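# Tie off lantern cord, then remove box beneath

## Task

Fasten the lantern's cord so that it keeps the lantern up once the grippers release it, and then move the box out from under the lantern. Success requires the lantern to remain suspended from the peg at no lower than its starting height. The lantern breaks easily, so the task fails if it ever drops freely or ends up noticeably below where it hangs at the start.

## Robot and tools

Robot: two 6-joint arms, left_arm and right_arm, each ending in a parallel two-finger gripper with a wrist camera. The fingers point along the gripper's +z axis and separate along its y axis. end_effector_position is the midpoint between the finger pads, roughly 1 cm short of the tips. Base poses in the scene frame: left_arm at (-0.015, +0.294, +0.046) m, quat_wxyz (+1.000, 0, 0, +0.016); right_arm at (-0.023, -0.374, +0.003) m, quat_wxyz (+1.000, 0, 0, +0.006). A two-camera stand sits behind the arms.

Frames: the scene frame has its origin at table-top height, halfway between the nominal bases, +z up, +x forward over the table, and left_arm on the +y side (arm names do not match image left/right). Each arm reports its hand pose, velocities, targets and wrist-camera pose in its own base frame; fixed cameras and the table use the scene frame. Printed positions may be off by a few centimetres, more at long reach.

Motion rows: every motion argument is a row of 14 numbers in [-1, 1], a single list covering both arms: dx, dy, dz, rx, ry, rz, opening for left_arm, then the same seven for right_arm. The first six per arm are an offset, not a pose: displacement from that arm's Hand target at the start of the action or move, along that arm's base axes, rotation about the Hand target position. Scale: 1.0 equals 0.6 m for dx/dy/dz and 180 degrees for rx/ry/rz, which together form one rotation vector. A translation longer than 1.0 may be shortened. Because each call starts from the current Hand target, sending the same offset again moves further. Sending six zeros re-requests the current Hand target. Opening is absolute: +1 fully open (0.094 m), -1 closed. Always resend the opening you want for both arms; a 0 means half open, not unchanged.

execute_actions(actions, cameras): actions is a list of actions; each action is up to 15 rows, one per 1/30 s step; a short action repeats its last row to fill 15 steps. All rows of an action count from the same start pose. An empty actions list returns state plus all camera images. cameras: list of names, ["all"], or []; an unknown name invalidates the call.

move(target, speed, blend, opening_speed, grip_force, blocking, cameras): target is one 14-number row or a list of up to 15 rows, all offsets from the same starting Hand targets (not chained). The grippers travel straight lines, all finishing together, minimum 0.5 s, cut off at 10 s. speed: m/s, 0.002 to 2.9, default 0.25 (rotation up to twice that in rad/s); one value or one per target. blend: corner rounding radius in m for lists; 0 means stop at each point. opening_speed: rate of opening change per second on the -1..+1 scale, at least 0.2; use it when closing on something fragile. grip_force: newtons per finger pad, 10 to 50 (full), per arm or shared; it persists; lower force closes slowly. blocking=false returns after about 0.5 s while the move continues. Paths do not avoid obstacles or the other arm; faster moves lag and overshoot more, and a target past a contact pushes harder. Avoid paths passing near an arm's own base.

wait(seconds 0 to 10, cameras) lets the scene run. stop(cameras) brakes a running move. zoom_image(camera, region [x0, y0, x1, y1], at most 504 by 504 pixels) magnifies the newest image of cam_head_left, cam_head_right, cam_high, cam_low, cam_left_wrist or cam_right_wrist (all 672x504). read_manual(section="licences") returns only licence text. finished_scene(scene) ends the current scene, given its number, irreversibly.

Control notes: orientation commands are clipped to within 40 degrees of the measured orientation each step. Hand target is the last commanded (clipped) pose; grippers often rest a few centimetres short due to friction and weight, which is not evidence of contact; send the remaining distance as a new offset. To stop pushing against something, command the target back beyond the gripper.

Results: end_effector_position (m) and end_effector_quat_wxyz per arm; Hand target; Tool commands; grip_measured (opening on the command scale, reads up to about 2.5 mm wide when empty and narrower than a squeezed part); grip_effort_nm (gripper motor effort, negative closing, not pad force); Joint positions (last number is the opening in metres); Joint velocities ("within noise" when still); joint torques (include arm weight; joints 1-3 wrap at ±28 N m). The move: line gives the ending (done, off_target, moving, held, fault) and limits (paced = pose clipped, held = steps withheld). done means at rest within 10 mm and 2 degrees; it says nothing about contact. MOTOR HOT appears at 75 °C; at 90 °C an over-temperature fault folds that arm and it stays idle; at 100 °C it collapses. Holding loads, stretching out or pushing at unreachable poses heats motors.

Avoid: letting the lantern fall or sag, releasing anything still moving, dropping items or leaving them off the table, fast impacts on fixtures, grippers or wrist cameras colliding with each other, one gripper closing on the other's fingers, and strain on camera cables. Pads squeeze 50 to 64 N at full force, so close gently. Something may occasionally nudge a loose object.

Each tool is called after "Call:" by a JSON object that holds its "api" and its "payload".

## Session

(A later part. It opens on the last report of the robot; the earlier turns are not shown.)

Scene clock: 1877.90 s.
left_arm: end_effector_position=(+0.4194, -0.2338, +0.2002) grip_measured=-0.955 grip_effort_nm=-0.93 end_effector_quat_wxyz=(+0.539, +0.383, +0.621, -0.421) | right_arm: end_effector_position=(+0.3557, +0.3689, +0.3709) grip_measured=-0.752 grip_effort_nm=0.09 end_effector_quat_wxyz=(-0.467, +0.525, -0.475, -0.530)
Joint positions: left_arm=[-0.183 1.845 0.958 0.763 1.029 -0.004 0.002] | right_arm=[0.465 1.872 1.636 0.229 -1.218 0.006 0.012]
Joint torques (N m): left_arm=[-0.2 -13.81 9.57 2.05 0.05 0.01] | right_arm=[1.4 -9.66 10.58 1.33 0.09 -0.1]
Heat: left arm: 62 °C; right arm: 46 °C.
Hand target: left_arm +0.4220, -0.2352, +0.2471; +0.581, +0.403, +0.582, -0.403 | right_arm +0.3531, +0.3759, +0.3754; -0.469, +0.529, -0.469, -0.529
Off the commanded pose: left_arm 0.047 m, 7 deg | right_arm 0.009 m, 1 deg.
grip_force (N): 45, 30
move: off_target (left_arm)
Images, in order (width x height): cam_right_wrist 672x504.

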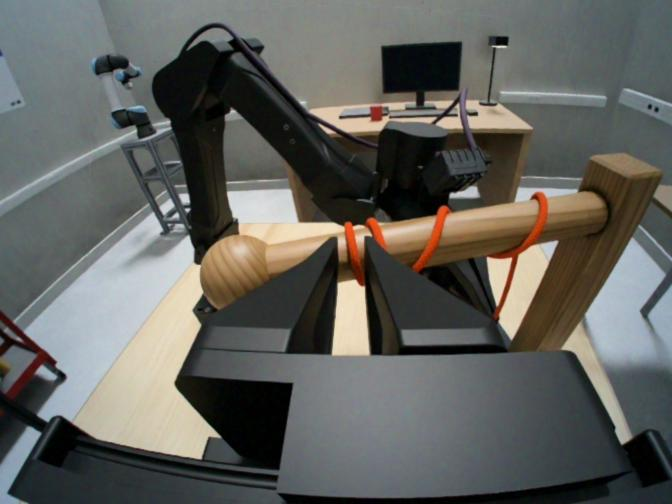

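Call:
{"api": "move", "payload": {"target": [0,0,0,0,0,0,-1, 0,0,0,0,0,0,-1], "speed": 0.04, "opening_speed": 0.5, "cameras": ["cam_right_wrist"]}}

Call:
{"api": "zoom_image", "payload": {"camera": "cam_right_wrist", "region": [280, 150, 440, 270]}}

Scene clock: 1889.30 s.
left_arm: end_effector_position=(+0.4194, -0.2338, +0.2002) grip_measured=-0.955 grip_effort_nm=-0.93 end_effector_quat_wxyz=(+0.539, +0.383, +0.621, -0.421) | right_arm: end_effector_position=(+0.3560, +0.3694, +0.3709) grip_measured=-0.981 grip_effort_nm=-0.60 end_effector_quat_wxyz=(-0.468, +0.524, -0.476, -0.529)
Joint positions: left_arm=[-0.183 1.845 0.958 0.763 1.029 -0.004 0.002] | right_arm=[0.466 1.872 1.636 0.229 -1.214 0.006 0.001]
Joint torques (N m): left_arm=[-0.2 -13.85 9.62 2.04 0.07 0] | right_arm=[1.25 -9.68 10.65 1.33 0.06 -0.06]
Heat: left arm: 62 °C; right arm: 45 °C.
Hand target: left_arm +0.4220, -0.2352, +0.2471; +0.581, +0.403, +0.582, -0.403 | right_arm +0.3530, +0.3760, +0.3754; -0.469, +0.529, -0.469, -0.529
Off the commanded pose: left_arm 0.047 m, 7 deg | right_arm 0.008 m, 1 deg.
grip_force (N): 45, 30
move: off_target (left_arm)
Images, in order (width x height): cam_right_wrist 672x504.

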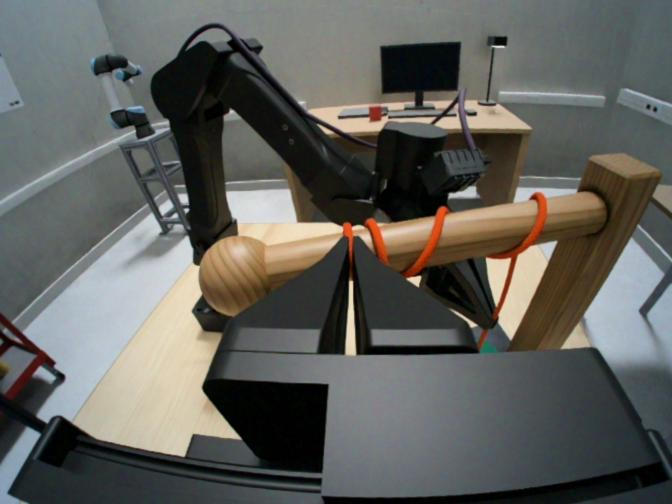

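Scaled by 3.150 from the camera's 672x504 image, which has a finer 960x720 frame.

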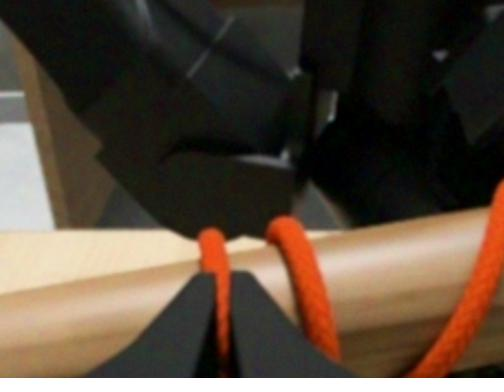

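Call:
{"api": "move", "payload": {"target": [0,0,0,0,0,0,-1, 0.0042,-0.0364,0,0,0,0,-1], "speed": 0.03, "cameras": ["cam_right_wrist", "cam_head_right", "cam_low"]}}

Call:
{"api": "zoom_image", "payload": {"camera": "cam_right_wrist", "region": [260, 130, 500, 310]}}

Call:
{"api": "zoom_image", "payload": {"camera": "cam_head_right", "region": [235, 55, 325, 190]}}

Scene clock: 1903.60 s.
left_arm: end_effector_position=(+0.4194, -0.2338, +0.2002) grip_measured=-0.955 grip_effort_nm=-0.93 end_effector_quat_wxyz=(+0.539, +0.383, +0.621, -0.421) | right_arm: end_effector_position=(+0.3570, +0.3625, +0.3709) grip_measured=-0.986 grip_effort_nm=-0.66 end_effector_quat_wxyz=(-0.465, +0.527, -0.472, -0.532)
Joint positions: left_arm=[-0.183 1.845 0.958 0.763 1.029 -0.004 0.002] | right_arm=[0.448 1.872 1.636 0.229 -1.244 0.006 0.001]
Joint torques (N m): left_arm=[-0.14 -13.83 9.59 2.03 0.04 0.02] | right_arm=[-1.42 -12.1 7.32 1.37 -0.16 -0.12]
Heat: left arm: 63 °C; right arm: 44 °C.
Hand target: left_arm +0.4220, -0.2352, +0.2471; +0.581, +0.403, +0.582, -0.403 | right_arm +0.3555, +0.3542, +0.3754; -0.469, +0.529, -0.469, -0.529
Off the commanded pose: left_arm 0.047 m, 7 deg | right_arm 0.010 m, 1 deg.
grip_force (N): 45, 30
move: off_target (left_arm)
Images, in order (width x height): cam_head_right 672x504, cam_low 672x504, cam_right_wrist 672x504.

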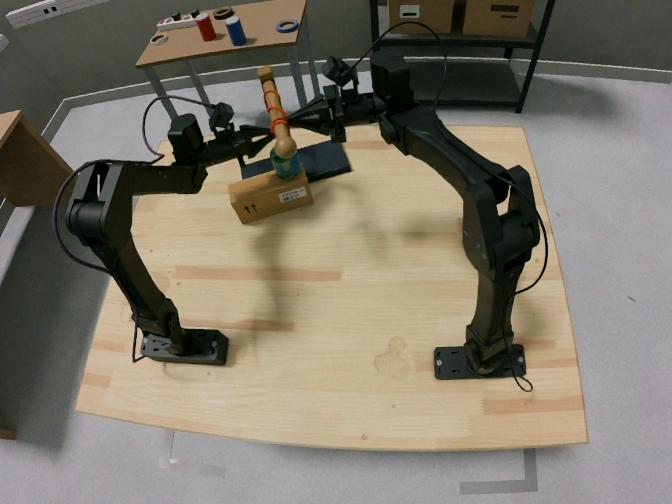

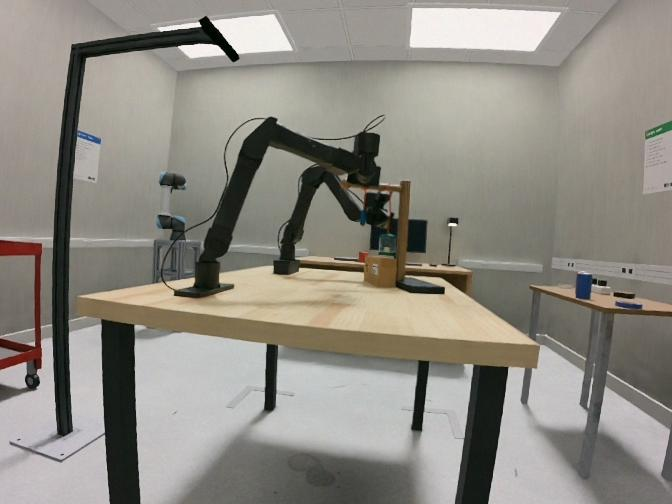

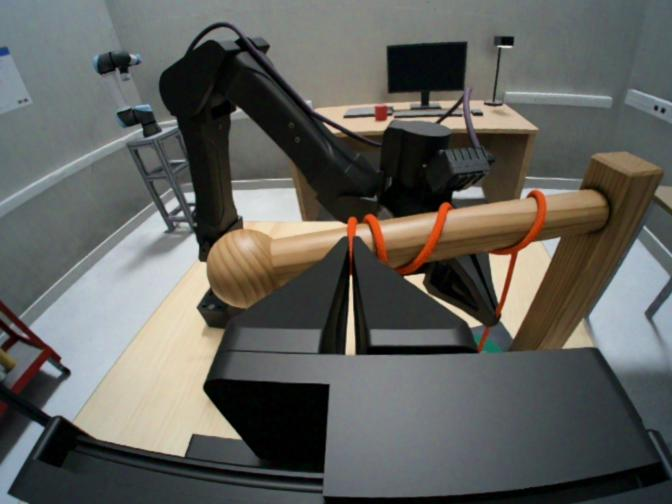

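Scaled by 2.100 from the camera's 672x504 image, which has a finer 960x720 frame.

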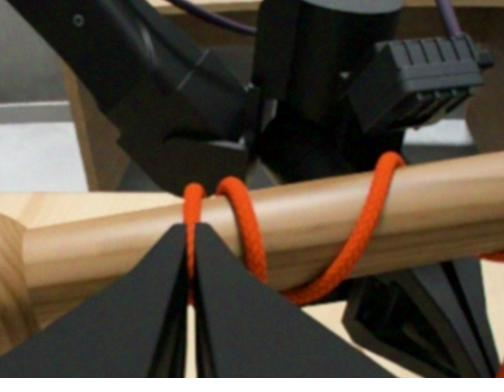

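Scaled by 3.733 from the camera's 672x504 image, which has a finer 960x720 frame.

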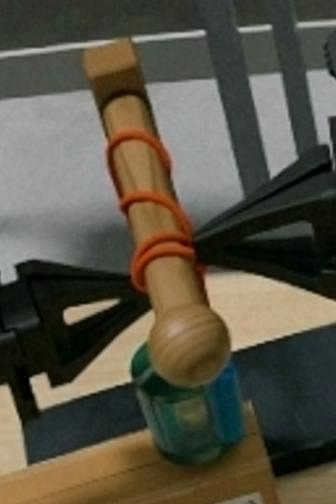

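Call:
{"api": "move", "payload": {"target": [0,0,0,0,0,0,-1, 0.0019,-0.0166,0,0,0,0,-1], "speed": 0.03, "cameras": ["cam_right_wrist", "cam_head_right", "cam_low"]}}

Call:
{"api": "zoom_image", "payload": {"camera": "cam_right_wrist", "region": [260, 130, 500, 310]}}

Call:
{"api": "zoom_image", "payload": {"camera": "cam_low", "region": [340, 165, 440, 295]}}

Scene clock: 1916.80 s.
left_arm: end_effector_position=(+0.4194, -0.2338, +0.2002) grip_measured=-0.955 grip_effort_nm=-0.94 end_effector_quat_wxyz=(+0.539, +0.383, +0.621, -0.421) | right_arm: end_effector_position=(+0.3574, +0.3592, +0.3687) grip_measured=-0.987 grip_effort_nm=-0.66 end_effector_quat_wxyz=(-0.462, +0.528, -0.472, -0.534)
Joint positions: left_arm=[-0.183 1.845 0.958 0.763 1.029 -0.004 0.002] | right_arm=[0.44 1.872 1.63 0.231 -1.259 0.006 0.001]
Joint torques (N m): left_arm=[-0.21 -13.79 9.59 2.04 0.04 0.01] | right_arm=[-2.55 -13.27 6.61 1.37 -0.26 -0.1]
Heat: left arm: 63 °C; right arm: 46 °C.
Hand target: left_arm +0.4220, -0.2352, +0.2471; +0.581, +0.403, +0.582, -0.403 | right_arm +0.3567, +0.3443, +0.3755; -0.469, +0.529, -0.469, -0.529
Off the commanded pose: left_arm 0.047 m, 7 deg | right_arm 0.016 m, 1 deg.
grip_force (N): 45, 30
move: off_target (left_arm, right_arm)
Images, in order (width x height): cam_head_right 672x504, cam_low 672x504, cam_right_wrist 672x504.

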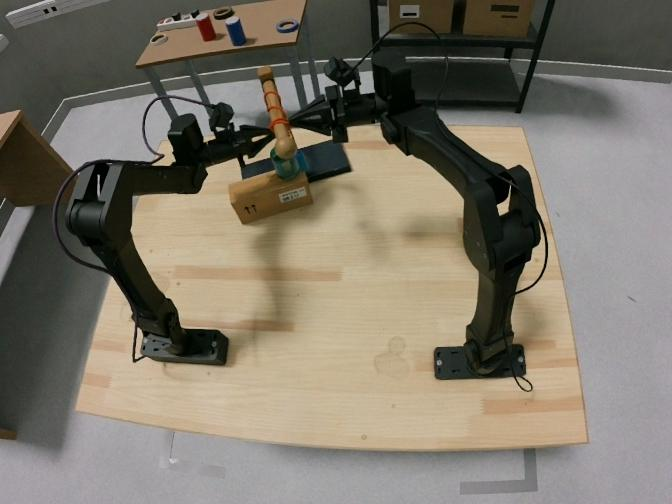

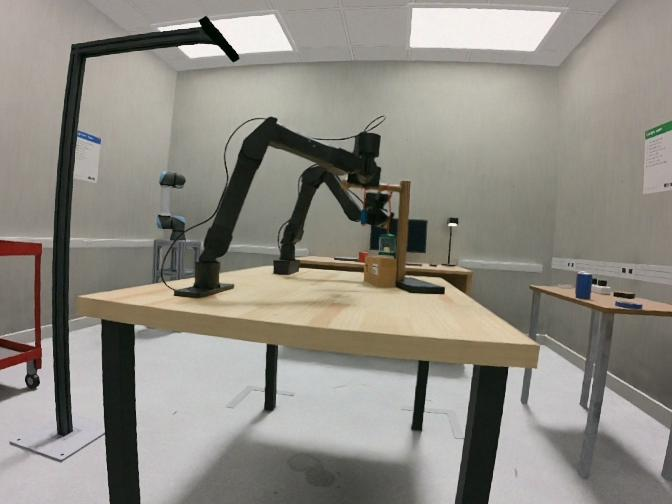

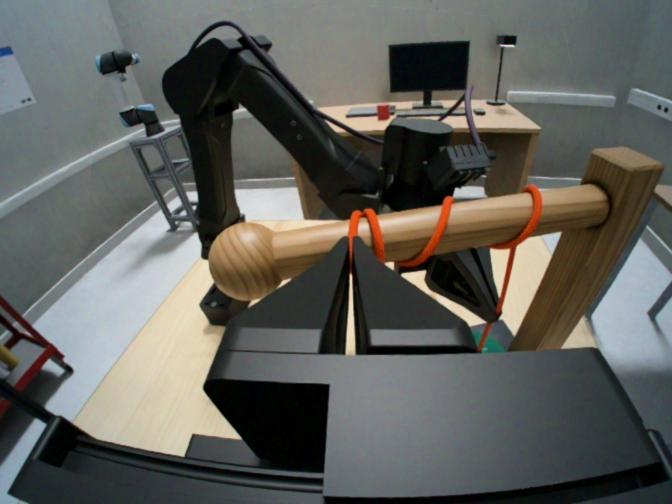

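Scaled by 2.100 from the camera's 672x504 image, which has a finer 960x720 frame.

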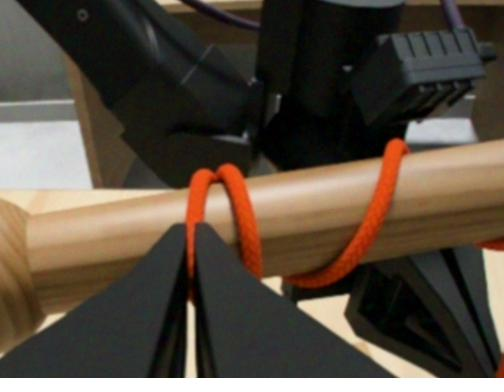

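Scaled by 3.877 from the camera's 672x504 image, which has a finer 960x720 frame.

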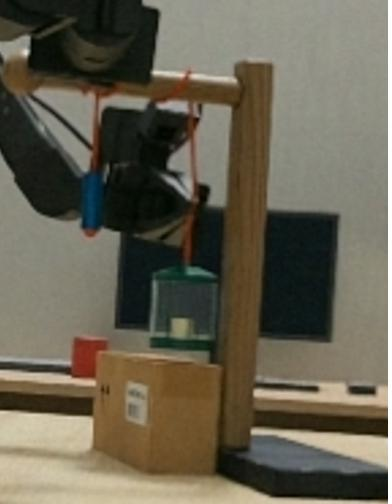

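Call:
{"api": "zoom_image", "payload": {"camera": "cam_right_wrist", "region": [380, 160, 600, 330]}}

Call:
{"api": "zoom_image", "payload": {"camera": "cam_head_right", "region": [235, 55, 325, 190]}}

Scaled by 2.291 from the camera's 672x504 image, which has a finer 960x720 frame.

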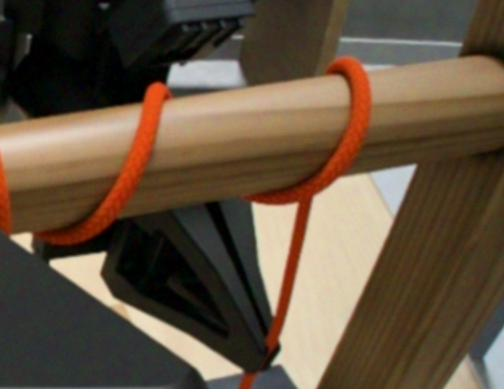

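Scaled by 3.733 from the camera's 672x504 image, which has a finer 960x720 frame.

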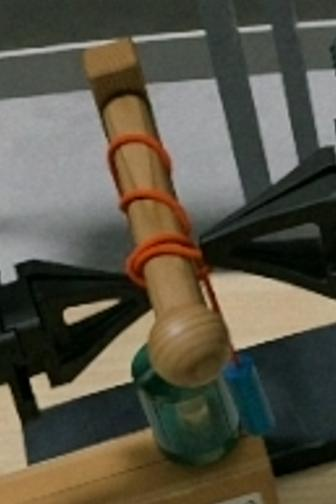

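Call:
{"api": "move", "payload": {"target": [0,0,0,0,0,0,-1, 0.0029,-0.0249,0,0,0,0,-1], "speed": 0.03, "cameras": ["cam_right_wrist", "cam_head_right", "cam_low"]}}

Call:
{"api": "zoom_image", "payload": {"camera": "cam_right_wrist", "region": [330, 160, 600, 330]}}

Call:
{"api": "zoom_image", "payload": {"camera": "cam_low", "region": [340, 165, 440, 295]}}

Call:
{"api": "zoom_image", "payload": {"camera": "cam_head_right", "region": [235, 55, 325, 190]}}

Scene clock: 1939.67 s.
left_arm: end_effector_position=(+0.4203, -0.2340, +0.2055) grip_measured=-0.955 grip_effort_nm=-0.94 end_effector_quat_wxyz=(+0.544, +0.385, +0.617, -0.419) | right_arm: end_effector_position=(+0.3600, +0.3502, +0.3674) grip_measured=-0.987 grip_effort_nm=-0.66 end_effector_quat_wxyz=(-0.464, +0.529, -0.471, -0.533)
Joint positions: left_arm=[-0.183 1.84 0.966 0.763 1.029 -0.004 0.002] | right_arm=[0.418 1.865 1.613 0.247 -1.279 0.005 0.001]
Joint torques (N m): left_arm=[-0.17 -13.24 9.2 2.01 0.02 0.02] | right_arm=[-3.51 -14.06 6.38 1.23 -0.4 -0.07]
Heat: left arm: 64 °C; right arm: 49 °C.
Hand target: left_arm +0.4221, -0.2352, +0.2471; +0.581, +0.403, +0.581, -0.403 | right_arm +0.3583, +0.3293, +0.3756; -0.469, +0.529, -0.469, -0.529
Off the commanded pose: left_arm 0.042 m, 7 deg | right_arm 0.022 m, 1 deg.
grip_force (N): 45, 30
move: off_target (left_arm, right_arm)
Images, in order (width x height): cam_head_right 672x504, cam_low 672x504, cam_right_wrist 672x504.

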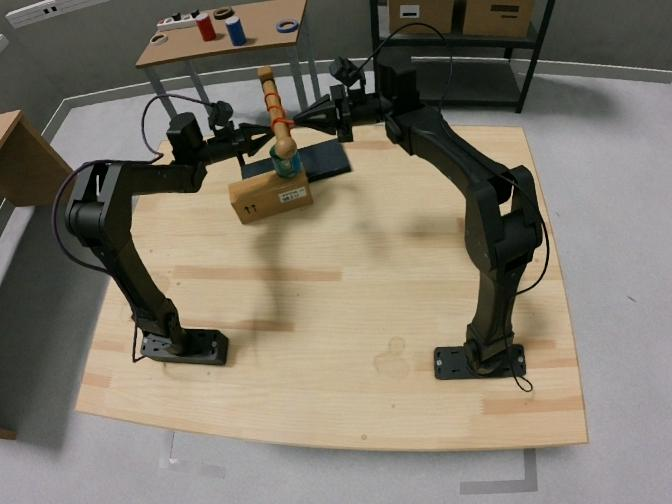

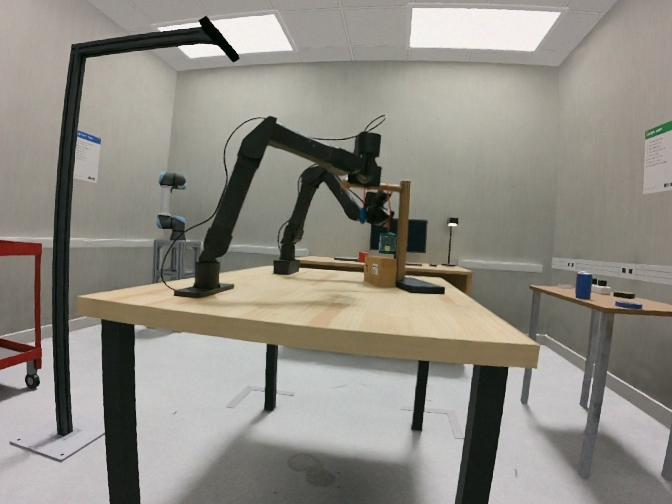

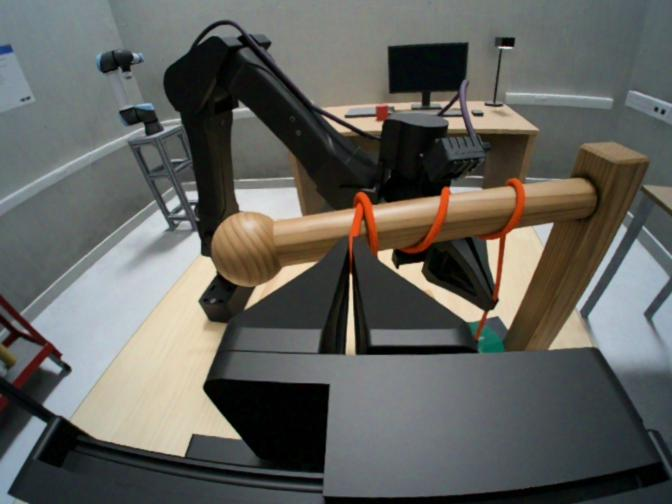

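Scaled by 1.867 from the camera's 672x504 image, which has a finer 960x720 frame.

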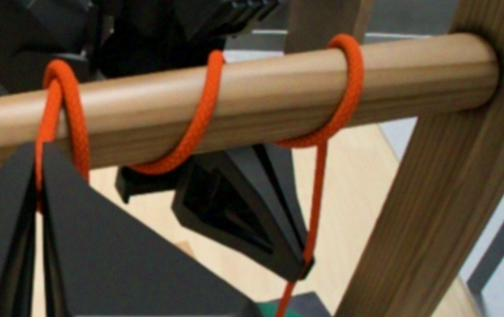

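Scaled by 3.877 from the camera's 672x504 image, which has a finer 960x720 frame.

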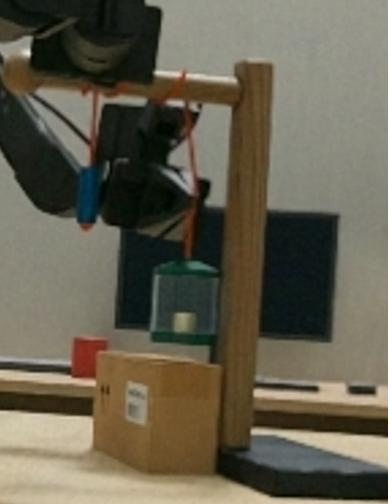

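Scaled by 3.733 from the camera's 672x504 image, which has a finer 960x720 frame.

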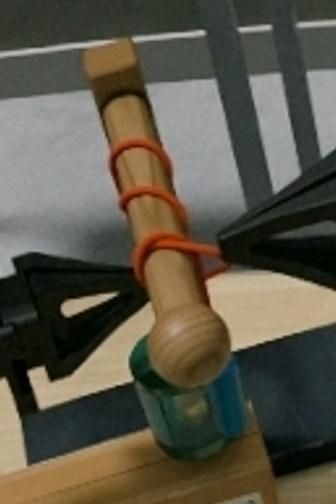

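Call:
{"api": "move", "payload": {"target": [[0,0,0,0,0,0,-1, -0.003,0.0265,0,0,0,0,-1],[0,0,0,0,0,0,-1, -0.003,0.0265,0,0,0,0,-0.78],[0,0,0,0,0,0,-1, 0.0065,-0.058,0,0,0,0,-0.7]], "speed": 0.04, "opening_speed": 0.5, "cameras": ["cam_right_wrist", "cam_head_right", "cam_low"]}}

Call:
{"api": "zoom_image", "payload": {"camera": "cam_right_wrist", "region": [280, 130, 600, 370]}}

Call:
{"api": "zoom_image", "payload": {"camera": "cam_low", "region": [340, 165, 440, 295]}}

Call:
{"api": "zoom_image", "payload": {"camera": "cam_head_right", "region": [235, 55, 325, 190]}}

Scene clock: 1963.87 s.
left_arm: end_effector_position=(+0.4203, -0.2340, +0.2055) grip_measured=-0.955 grip_effort_nm=-0.93 end_effector_quat_wxyz=(+0.544, +0.385, +0.617, -0.419) | right_arm: end_effector_position=(+0.3719, +0.2991, +0.3655) grip_measured=-0.701 grip_effort_nm=0.08 end_effector_quat_wxyz=(-0.464, +0.523, -0.477, -0.532)
Joint positions: left_arm=[-0.183 1.84 0.966 0.763 1.029 -0.004 0.002] | right_arm=[0.294 1.831 1.566 0.247 -1.392 0.005 0.014]
Joint torques (N m): left_arm=[-0.21 -13.23 9.16 2.03 0.07 0.01] | right_arm=[-0.28 -13.27 6.91 1.25 -0.12 -0.09]
Heat: left arm: 62 °C; right arm: 52 °C.
Hand target: left_arm +0.4221, -0.2352, +0.2472; +0.581, +0.403, +0.581, -0.403 | right_arm +0.3623, +0.2944, +0.3755; -0.469, +0.529, -0.469, -0.529
Off the commanded pose: left_arm 0.042 m, 7 deg | right_arm 0.015 m, 1 deg.
grip_force (N): 45, 30
move: off_target (left_arm, right_arm); target 2's new opening was sent with right_arm's hand 0.011 m and 1 deg from that target; target 3's new opening was sent with right_arm's hand 0.015 m and 1 deg from that target
Images, in order (width x height): cam_head_right 672x504, cam_low 672x504, cam_right_wrist 672x504.

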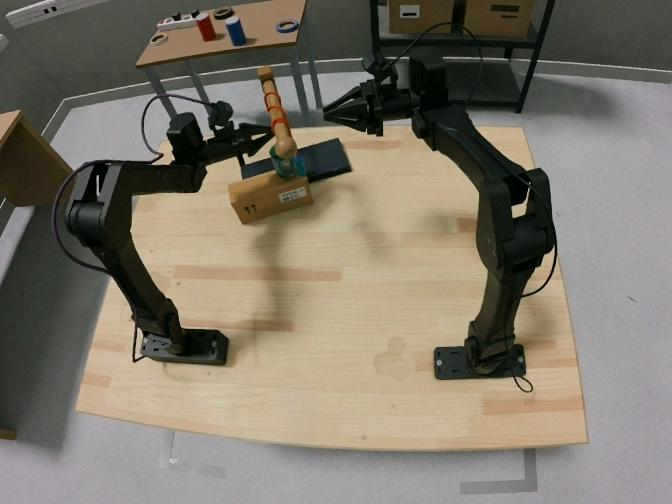

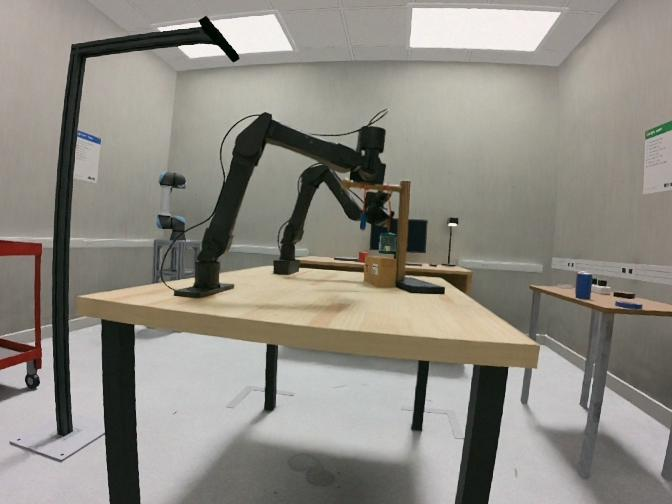

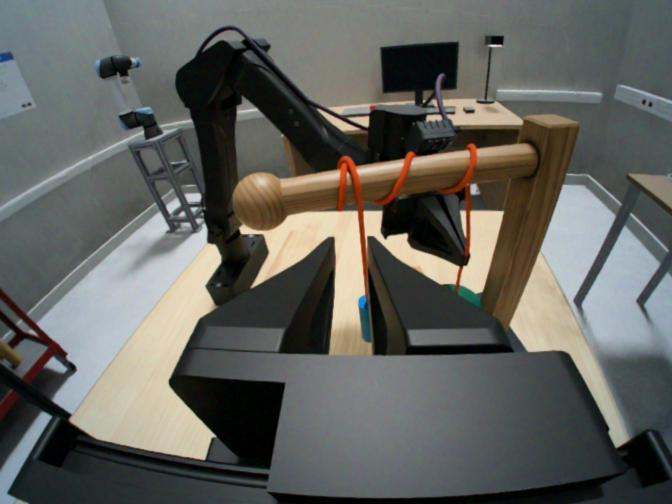

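Scaled by 1.575 from the camera's 672x504 image, which has a finer 960x720 frame.

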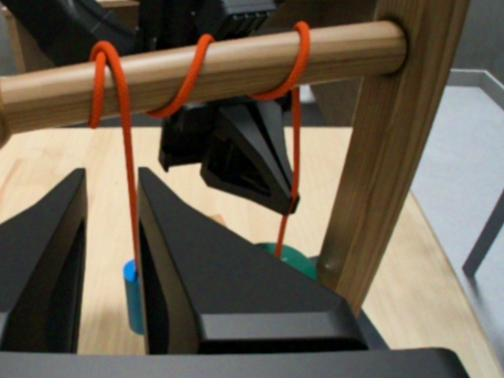

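Scaled by 3.877 from the camera's 672x504 image, which has a finer 960x720 frame.

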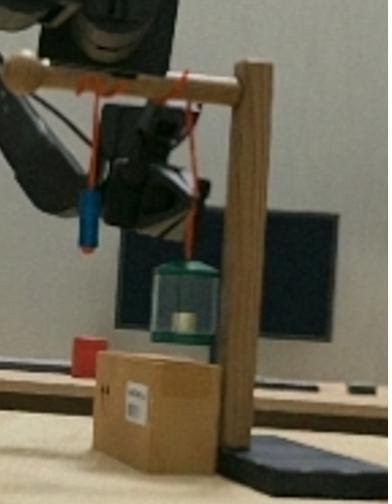

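Scaled by 3.733 from the camera's 672x504 image, which has a finer 960x720 frame.

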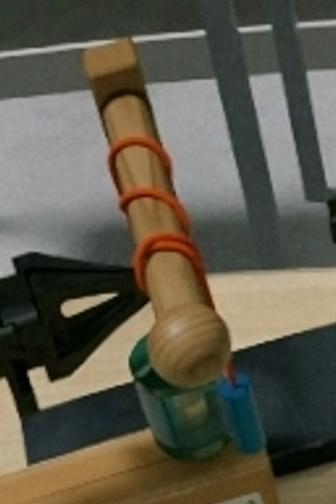

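Call:
{"api": "move", "payload": {"target": [0,0,-0.0333,0,0,0,-1, 0,0,0,0,0,0,-0.7], "speed": 0.03, "cameras": ["cam_low", "cam_right_wrist"]}}

Call:
{"api": "zoom_image", "payload": {"camera": "cam_right_wrist", "region": [320, 130, 560, 310]}}

Call:
{"api": "zoom_image", "payload": {"camera": "cam_low", "region": [340, 165, 440, 295]}}

Scene clock: 1992.67 s.
left_arm: end_effector_position=(+0.4207, -0.2340, +0.2099) grip_measured=-0.955 grip_effort_nm=-0.93 end_effector_quat_wxyz=(+0.553, +0.389, +0.609, -0.416) | right_arm: end_effector_position=(+0.3719, +0.2991, +0.3655) grip_measured=-0.701 grip_effort_nm=0.09 end_effector_quat_wxyz=(-0.464, +0.523, -0.477, -0.532)
Joint positions: left_arm=[-0.183 1.84 0.966 0.79 1.029 -0.004 0.002] | right_arm=[0.294 1.831 1.566 0.247 -1.392 0.005 0.014]
Joint torques (N m): left_arm=[-0.17 -9.52 6.74 2.48 0.03 0.05] | right_arm=[-0.35 -13.22 6.82 1.24 -0.11 -0.09]
Heat: left arm: 62 °C; right arm: 51 °C.
Hand target: left_arm +0.4221, -0.2352, +0.2272; +0.581, +0.403, +0.581, -0.403 | right_arm +0.3623, +0.2944, +0.3755; -0.469, +0.529, -0.469, -0.529
Off the commanded pose: left_arm 0.017 m, 5 deg | right_arm 0.015 m, 1 deg.
grip_force (N): 45, 30
move: off_target (left_arm, right_arm)
Images, in order (width x height): cam_low 672x504, cam_right_wrist 672x504.

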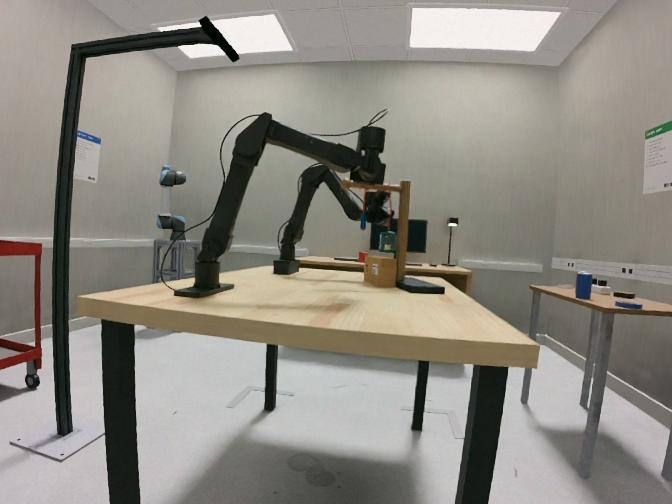

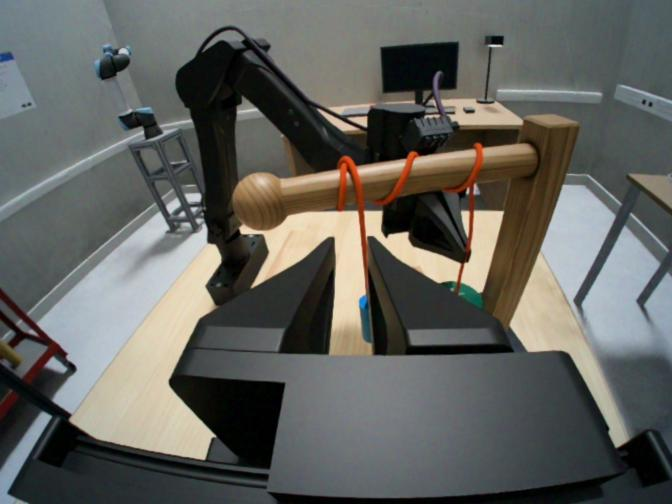

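Scaled by 2.100 from the camera's 672x504 image, which has a finer 960x720 frame.

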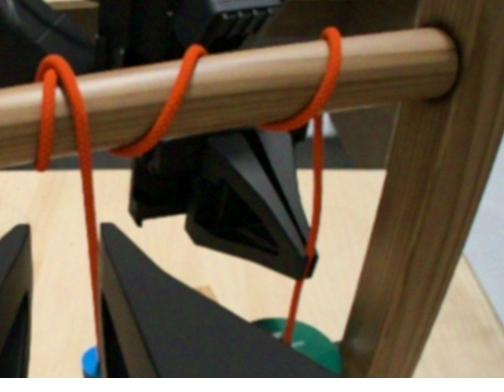

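Scaled by 3.877 from the camera's 672x504 image, which has a finer 960x720 frame.

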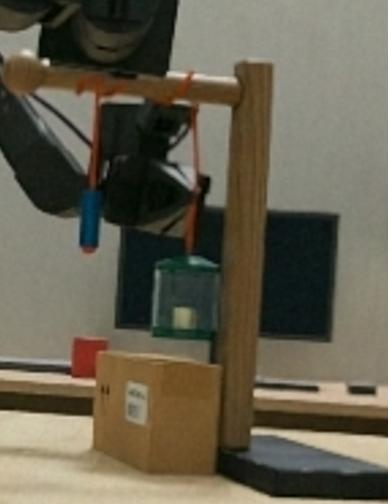

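Call:
{"api": "execute_actions", "payload": {"actions": [], "cameras": ["cam_right_wrist", "cam_low", "cam_left_wrist"]}}

Scene clock: 2024.03 s.
left_arm: end_effector_position=(+0.4207, -0.2341, +0.2100) grip_measured=-0.955 grip_effort_nm=-0.93 end_effector_quat_wxyz=(+0.553, +0.389, +0.608, -0.415) | right_arm: end_effector_position=(+0.3719, +0.2991, +0.3655) grip_measured=-0.701 grip_effort_nm=0.08 end_effector_quat_wxyz=(-0.464, +0.523, -0.477, -0.532)
Joint positions: left_arm=[-0.183 1.84 0.966 0.791 1.029 -0.004 0.002] | right_arm=[0.294 1.831 1.566 0.247 -1.392 0.005 0.014]
Joint velocities: within noise
Joint torques (N m): left_arm=[-0.1 -9.51 6.72 2.48 0.04 0.08] | right_arm=[-0.31 -13.3 6.87 1.25 -0.12 -0.09]
Heat: left arm: 57 °C; right arm: 51 °C.
Hand target: left_arm +0.4221, -0.2352, +0.2272; +0.581, +0.403, +0.581, -0.403 | right_arm +0.3623, +0.2944, +0.3755; -0.469, +0.529, -0.469, -0.529
Tool commands: left_gripper/opening=-1.0 right_gripper/opening=-0.7
Off the commanded pose: left_arm 0.017 m, 5 deg | right_arm 0.015 m, 1 deg.
grip_force (N): 45, 30
Images, in order (width x height): cam_low 672x504, cam_left_wrist 672x504, cam_right_wrist 672x504.

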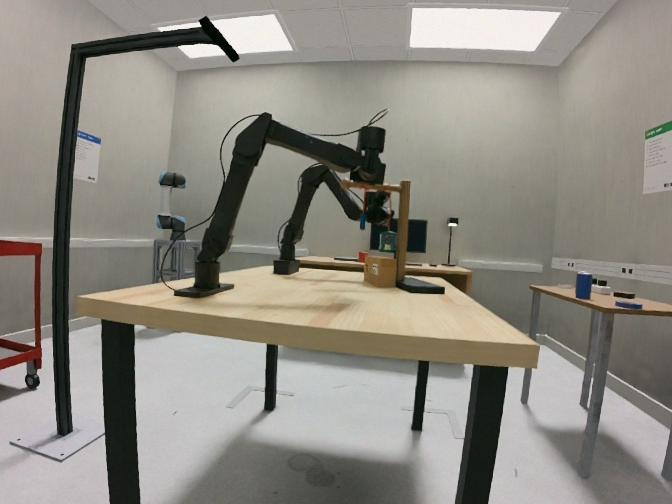

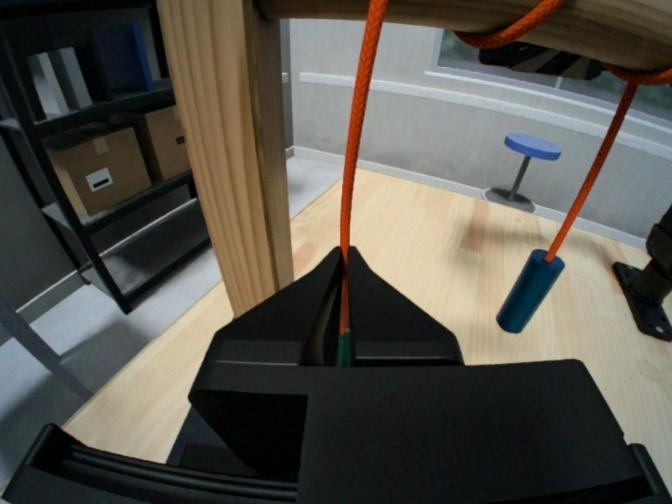

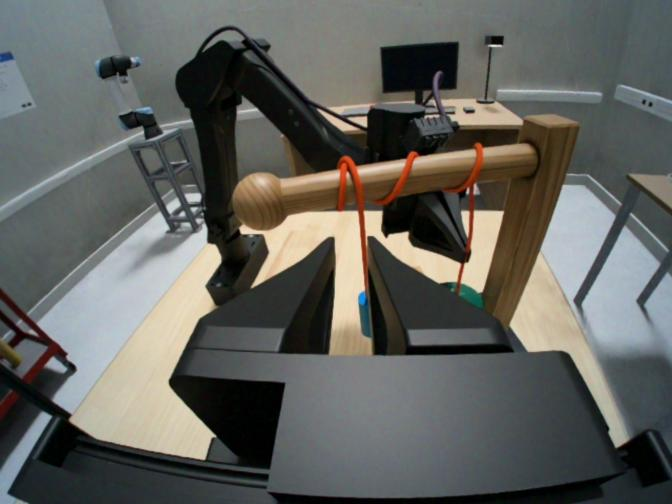

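Call:
{"api": "zoom_image", "payload": {"camera": "cam_right_wrist", "region": [320, 130, 560, 310]}}

Call:
{"api": "zoom_image", "payload": {"camera": "cam_low", "region": [340, 165, 440, 295]}}

Scaled by 2.100 from the camera's 672x504 image, which has a finer 960x720 frame.

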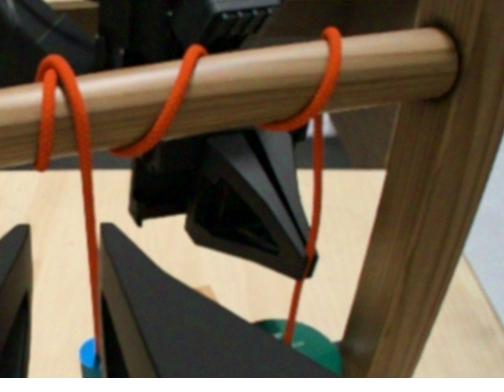

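Scaled by 3.877 from the camera's 672x504 image, which has a finer 960x720 frame.

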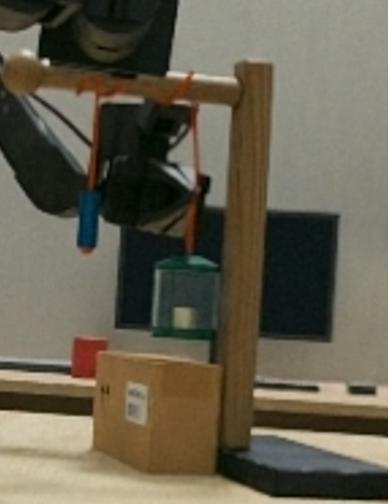

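Call:
{"api": "move", "payload": {"target": [0, 0, -0.025, 0, 0, 0, -1, 0, 0, 0, 0, 0, 0, -0.7], "speed": 0.03}}

Call:
{"api": "move", "payload": {"target": [0, 0, -0.0167, 0, 0, 0, -1, 0, 0, 0, 0, 0, 0, -0.7], "speed": 0.03, "cameras": ["cam_low", "cam_right_wrist"]}}

Scene clock: 2042.70 s.
left_arm: end_effector_position=(+0.4212, -0.2341, +0.2113) grip_measured=-0.955 grip_effort_nm=-0.94 end_effector_quat_wxyz=(+0.566, +0.396, +0.596, -0.410) | right_arm: end_effector_position=(+0.3719, +0.2991, +0.3655) grip_measured=-0.701 grip_effort_nm=0.09 end_effector_quat_wxyz=(-0.464, +0.523, -0.477, -0.532)
Joint positions: left_arm=[-0.183 1.852 0.958 0.849 1.029 -0.001 0.002] | right_arm=[0.294 1.831 1.566 0.247 -1.392 0.005 0.014]
Joint torques (N m): left_arm=[-0.18 -7.64 5.55 2.48 0.02 0.04] | right_arm=[-0.39 -13.38 6.84 1.24 -0.12 -0.1]
Heat: left arm: 55 °C; right arm: 51 °C.
Hand target: left_arm +0.4220, -0.2352, +0.2120; +0.581, +0.402, +0.582, -0.403 | right_arm +0.3623, +0.2944, +0.3755; -0.469, +0.529, -0.469, -0.529
Off the commanded pose: left_arm 0.002 m, 3 deg | right_arm 0.015 m, 1 deg.
grip_force (N): 45, 30
move: off_target (left_arm, right_arm)

Scene clock: 2043.70 s.
left_arm: end_effector_position=(+0.4216, -0.2342, +0.2065) grip_measured=-0.955 grip_effort_nm=-0.93 end_effector_quat_wxyz=(+0.574, +0.399, +0.589, -0.406) | right_arm: end_effector_position=(+0.3719, +0.2991, +0.3655) grip_measured=-0.701 grip_effort_nm=0.08 end_effector_quat_wxyz=(-0.464, +0.523, -0.477, -0.532)
Joint positions: left_arm=[-0.183 1.875 0.946 0.906 1.029 -0.001 0.002] | right_arm=[0.294 1.831 1.566 0.247 -1.392 0.005 0.014]
Joint torques (N m): left_arm=[-0.24 -7.5 5.15 2.31 0 0.04] | right_arm=[-0.34 -13.39 6.86 1.23 -0.11 -0.11]
Heat: left arm: 55 °C; right arm: 51 °C.
Hand target: left_arm +0.4220, -0.2352, +0.2020; +0.581, +0.402, +0.582, -0.403 | right_arm +0.3623, +0.2944, +0.3755; -0.469, +0.529, -0.469, -0.529
Off the commanded pose: left_arm 0.005 m, 1 deg | right_arm 0.015 m, 1 deg.
grip_force (N): 45, 30
move: off_target (right_arm)
Images, in order (width x height): cam_low 672x504, cam_right_wrist 672x504.

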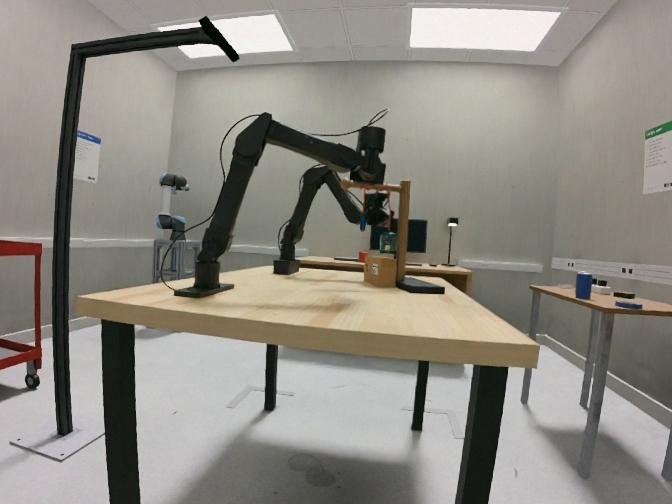

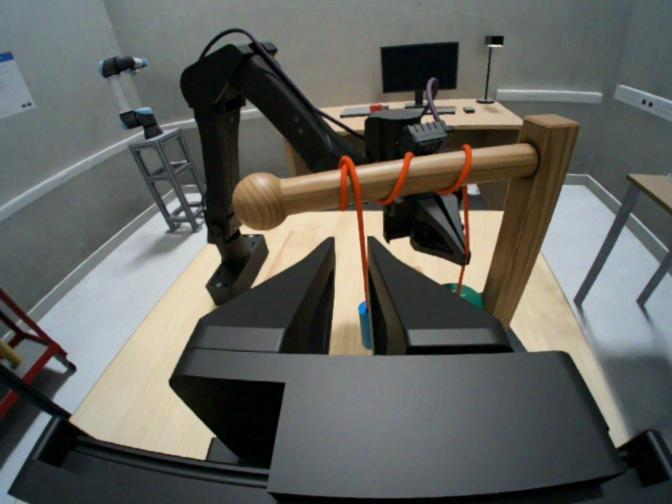

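Call:
{"api": "zoom_image", "payload": {"camera": "cam_right_wrist", "region": [320, 130, 560, 310]}}

Call:
{"api": "zoom_image", "payload": {"camera": "cam_low", "region": [340, 165, 440, 295]}}

Scaled by 2.100 from the camera's 672x504 image, which has a finer 960x720 frame.

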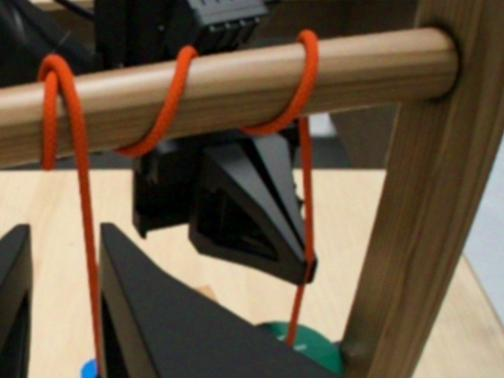

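Scaled by 3.877 from the camera's 672x504 image, which has a finer 960x720 frame.

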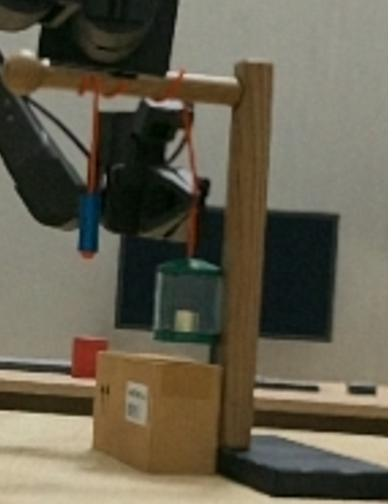

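Call:
{"api": "move", "payload": {"target": [0, 0, -0.0167, 0, 0, 0, -1, 0, 0, 0, 0, 0, 0, -0.7], "speed": 0.03, "cameras": ["cam_low", "cam_right_wrist"]}}

Call:
{"api": "zoom_image", "payload": {"camera": "cam_right_wrist", "region": [320, 130, 560, 310]}}

Call:
{"api": "zoom_image", "payload": {"camera": "cam_low", "region": [340, 165, 440, 295]}}

Scene clock: 2066.97 s.
left_arm: end_effector_position=(+0.4218, -0.2343, +0.2045) grip_measured=-0.955 grip_effort_nm=-0.93 end_effector_quat_wxyz=(+0.585, +0.405, +0.577, -0.401) | right_arm: end_effector_position=(+0.3719, +0.2991, +0.3655) grip_measured=-0.701 grip_effort_nm=0.09 end_effector_quat_wxyz=(-0.464, +0.523, -0.477, -0.532)
Joint positions: left_arm=[-0.183 1.896 0.936 0.973 1.029 -0.001 0.002] | right_arm=[0.294 1.831 1.566 0.247 -1.392 0.005 0.014]
Joint torques (N m): left_arm=[-0.23 -6.99 4.7 2.04 -0.05 0] | right_arm=[-0.4 -13.38 6.9 1.24 -0.12 -0.1]
Heat: left arm: 50 °C; right arm: 52 °C.
Hand target: left_arm +0.4220, -0.2352, +0.1921; +0.581, +0.403, +0.581, -0.403 | right_arm +0.3623, +0.2944, +0.3755; -0.469, +0.529, -0.469, -0.529
Off the commanded pose: left_arm 0.013 m, 1 deg | right_arm 0.015 m, 1 deg.
grip_force (N): 45, 30
move: off_target (left_arm, right_arm)
Images, in order (width x height): cam_low 672x504, cam_right_wrist 672x504.

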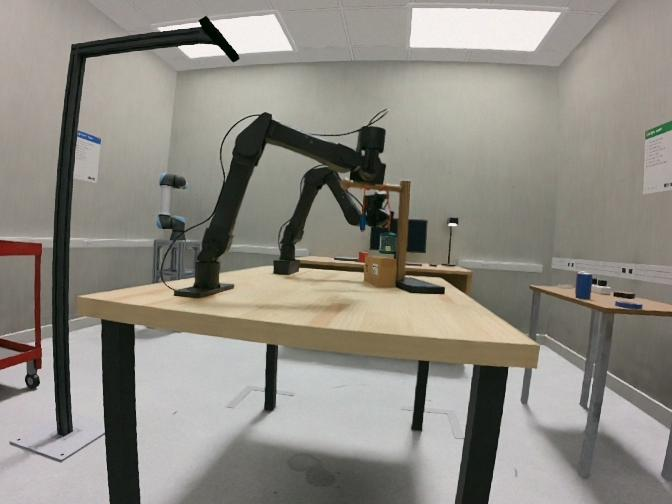

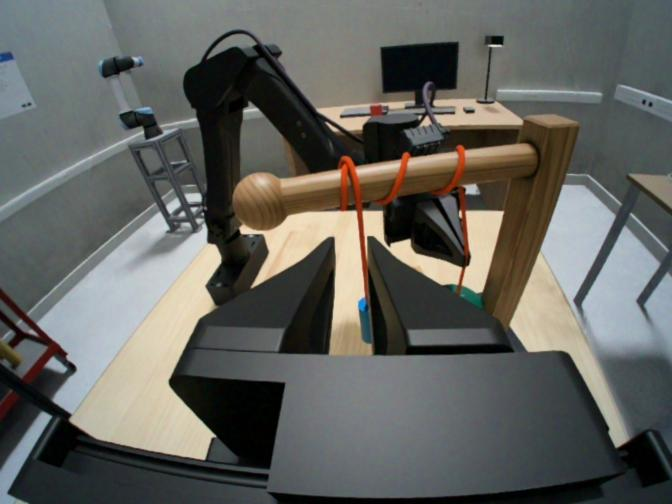

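Scaled by 2.100 from the camera's 672x504 image, which has a finer 960x720 frame.

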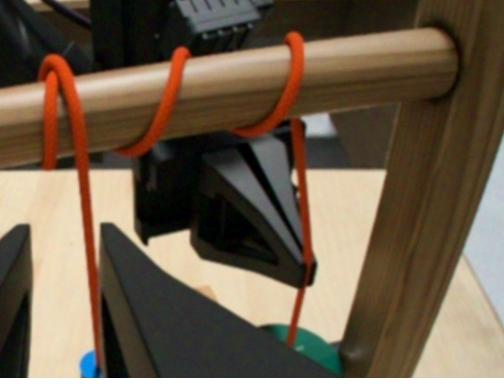

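Scaled by 3.877 from the camera's 672x504 image, which has a finer 960x720 frame.

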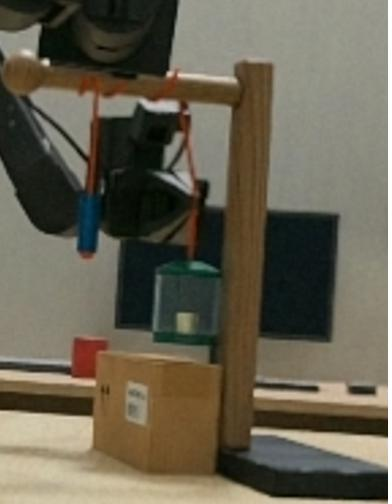

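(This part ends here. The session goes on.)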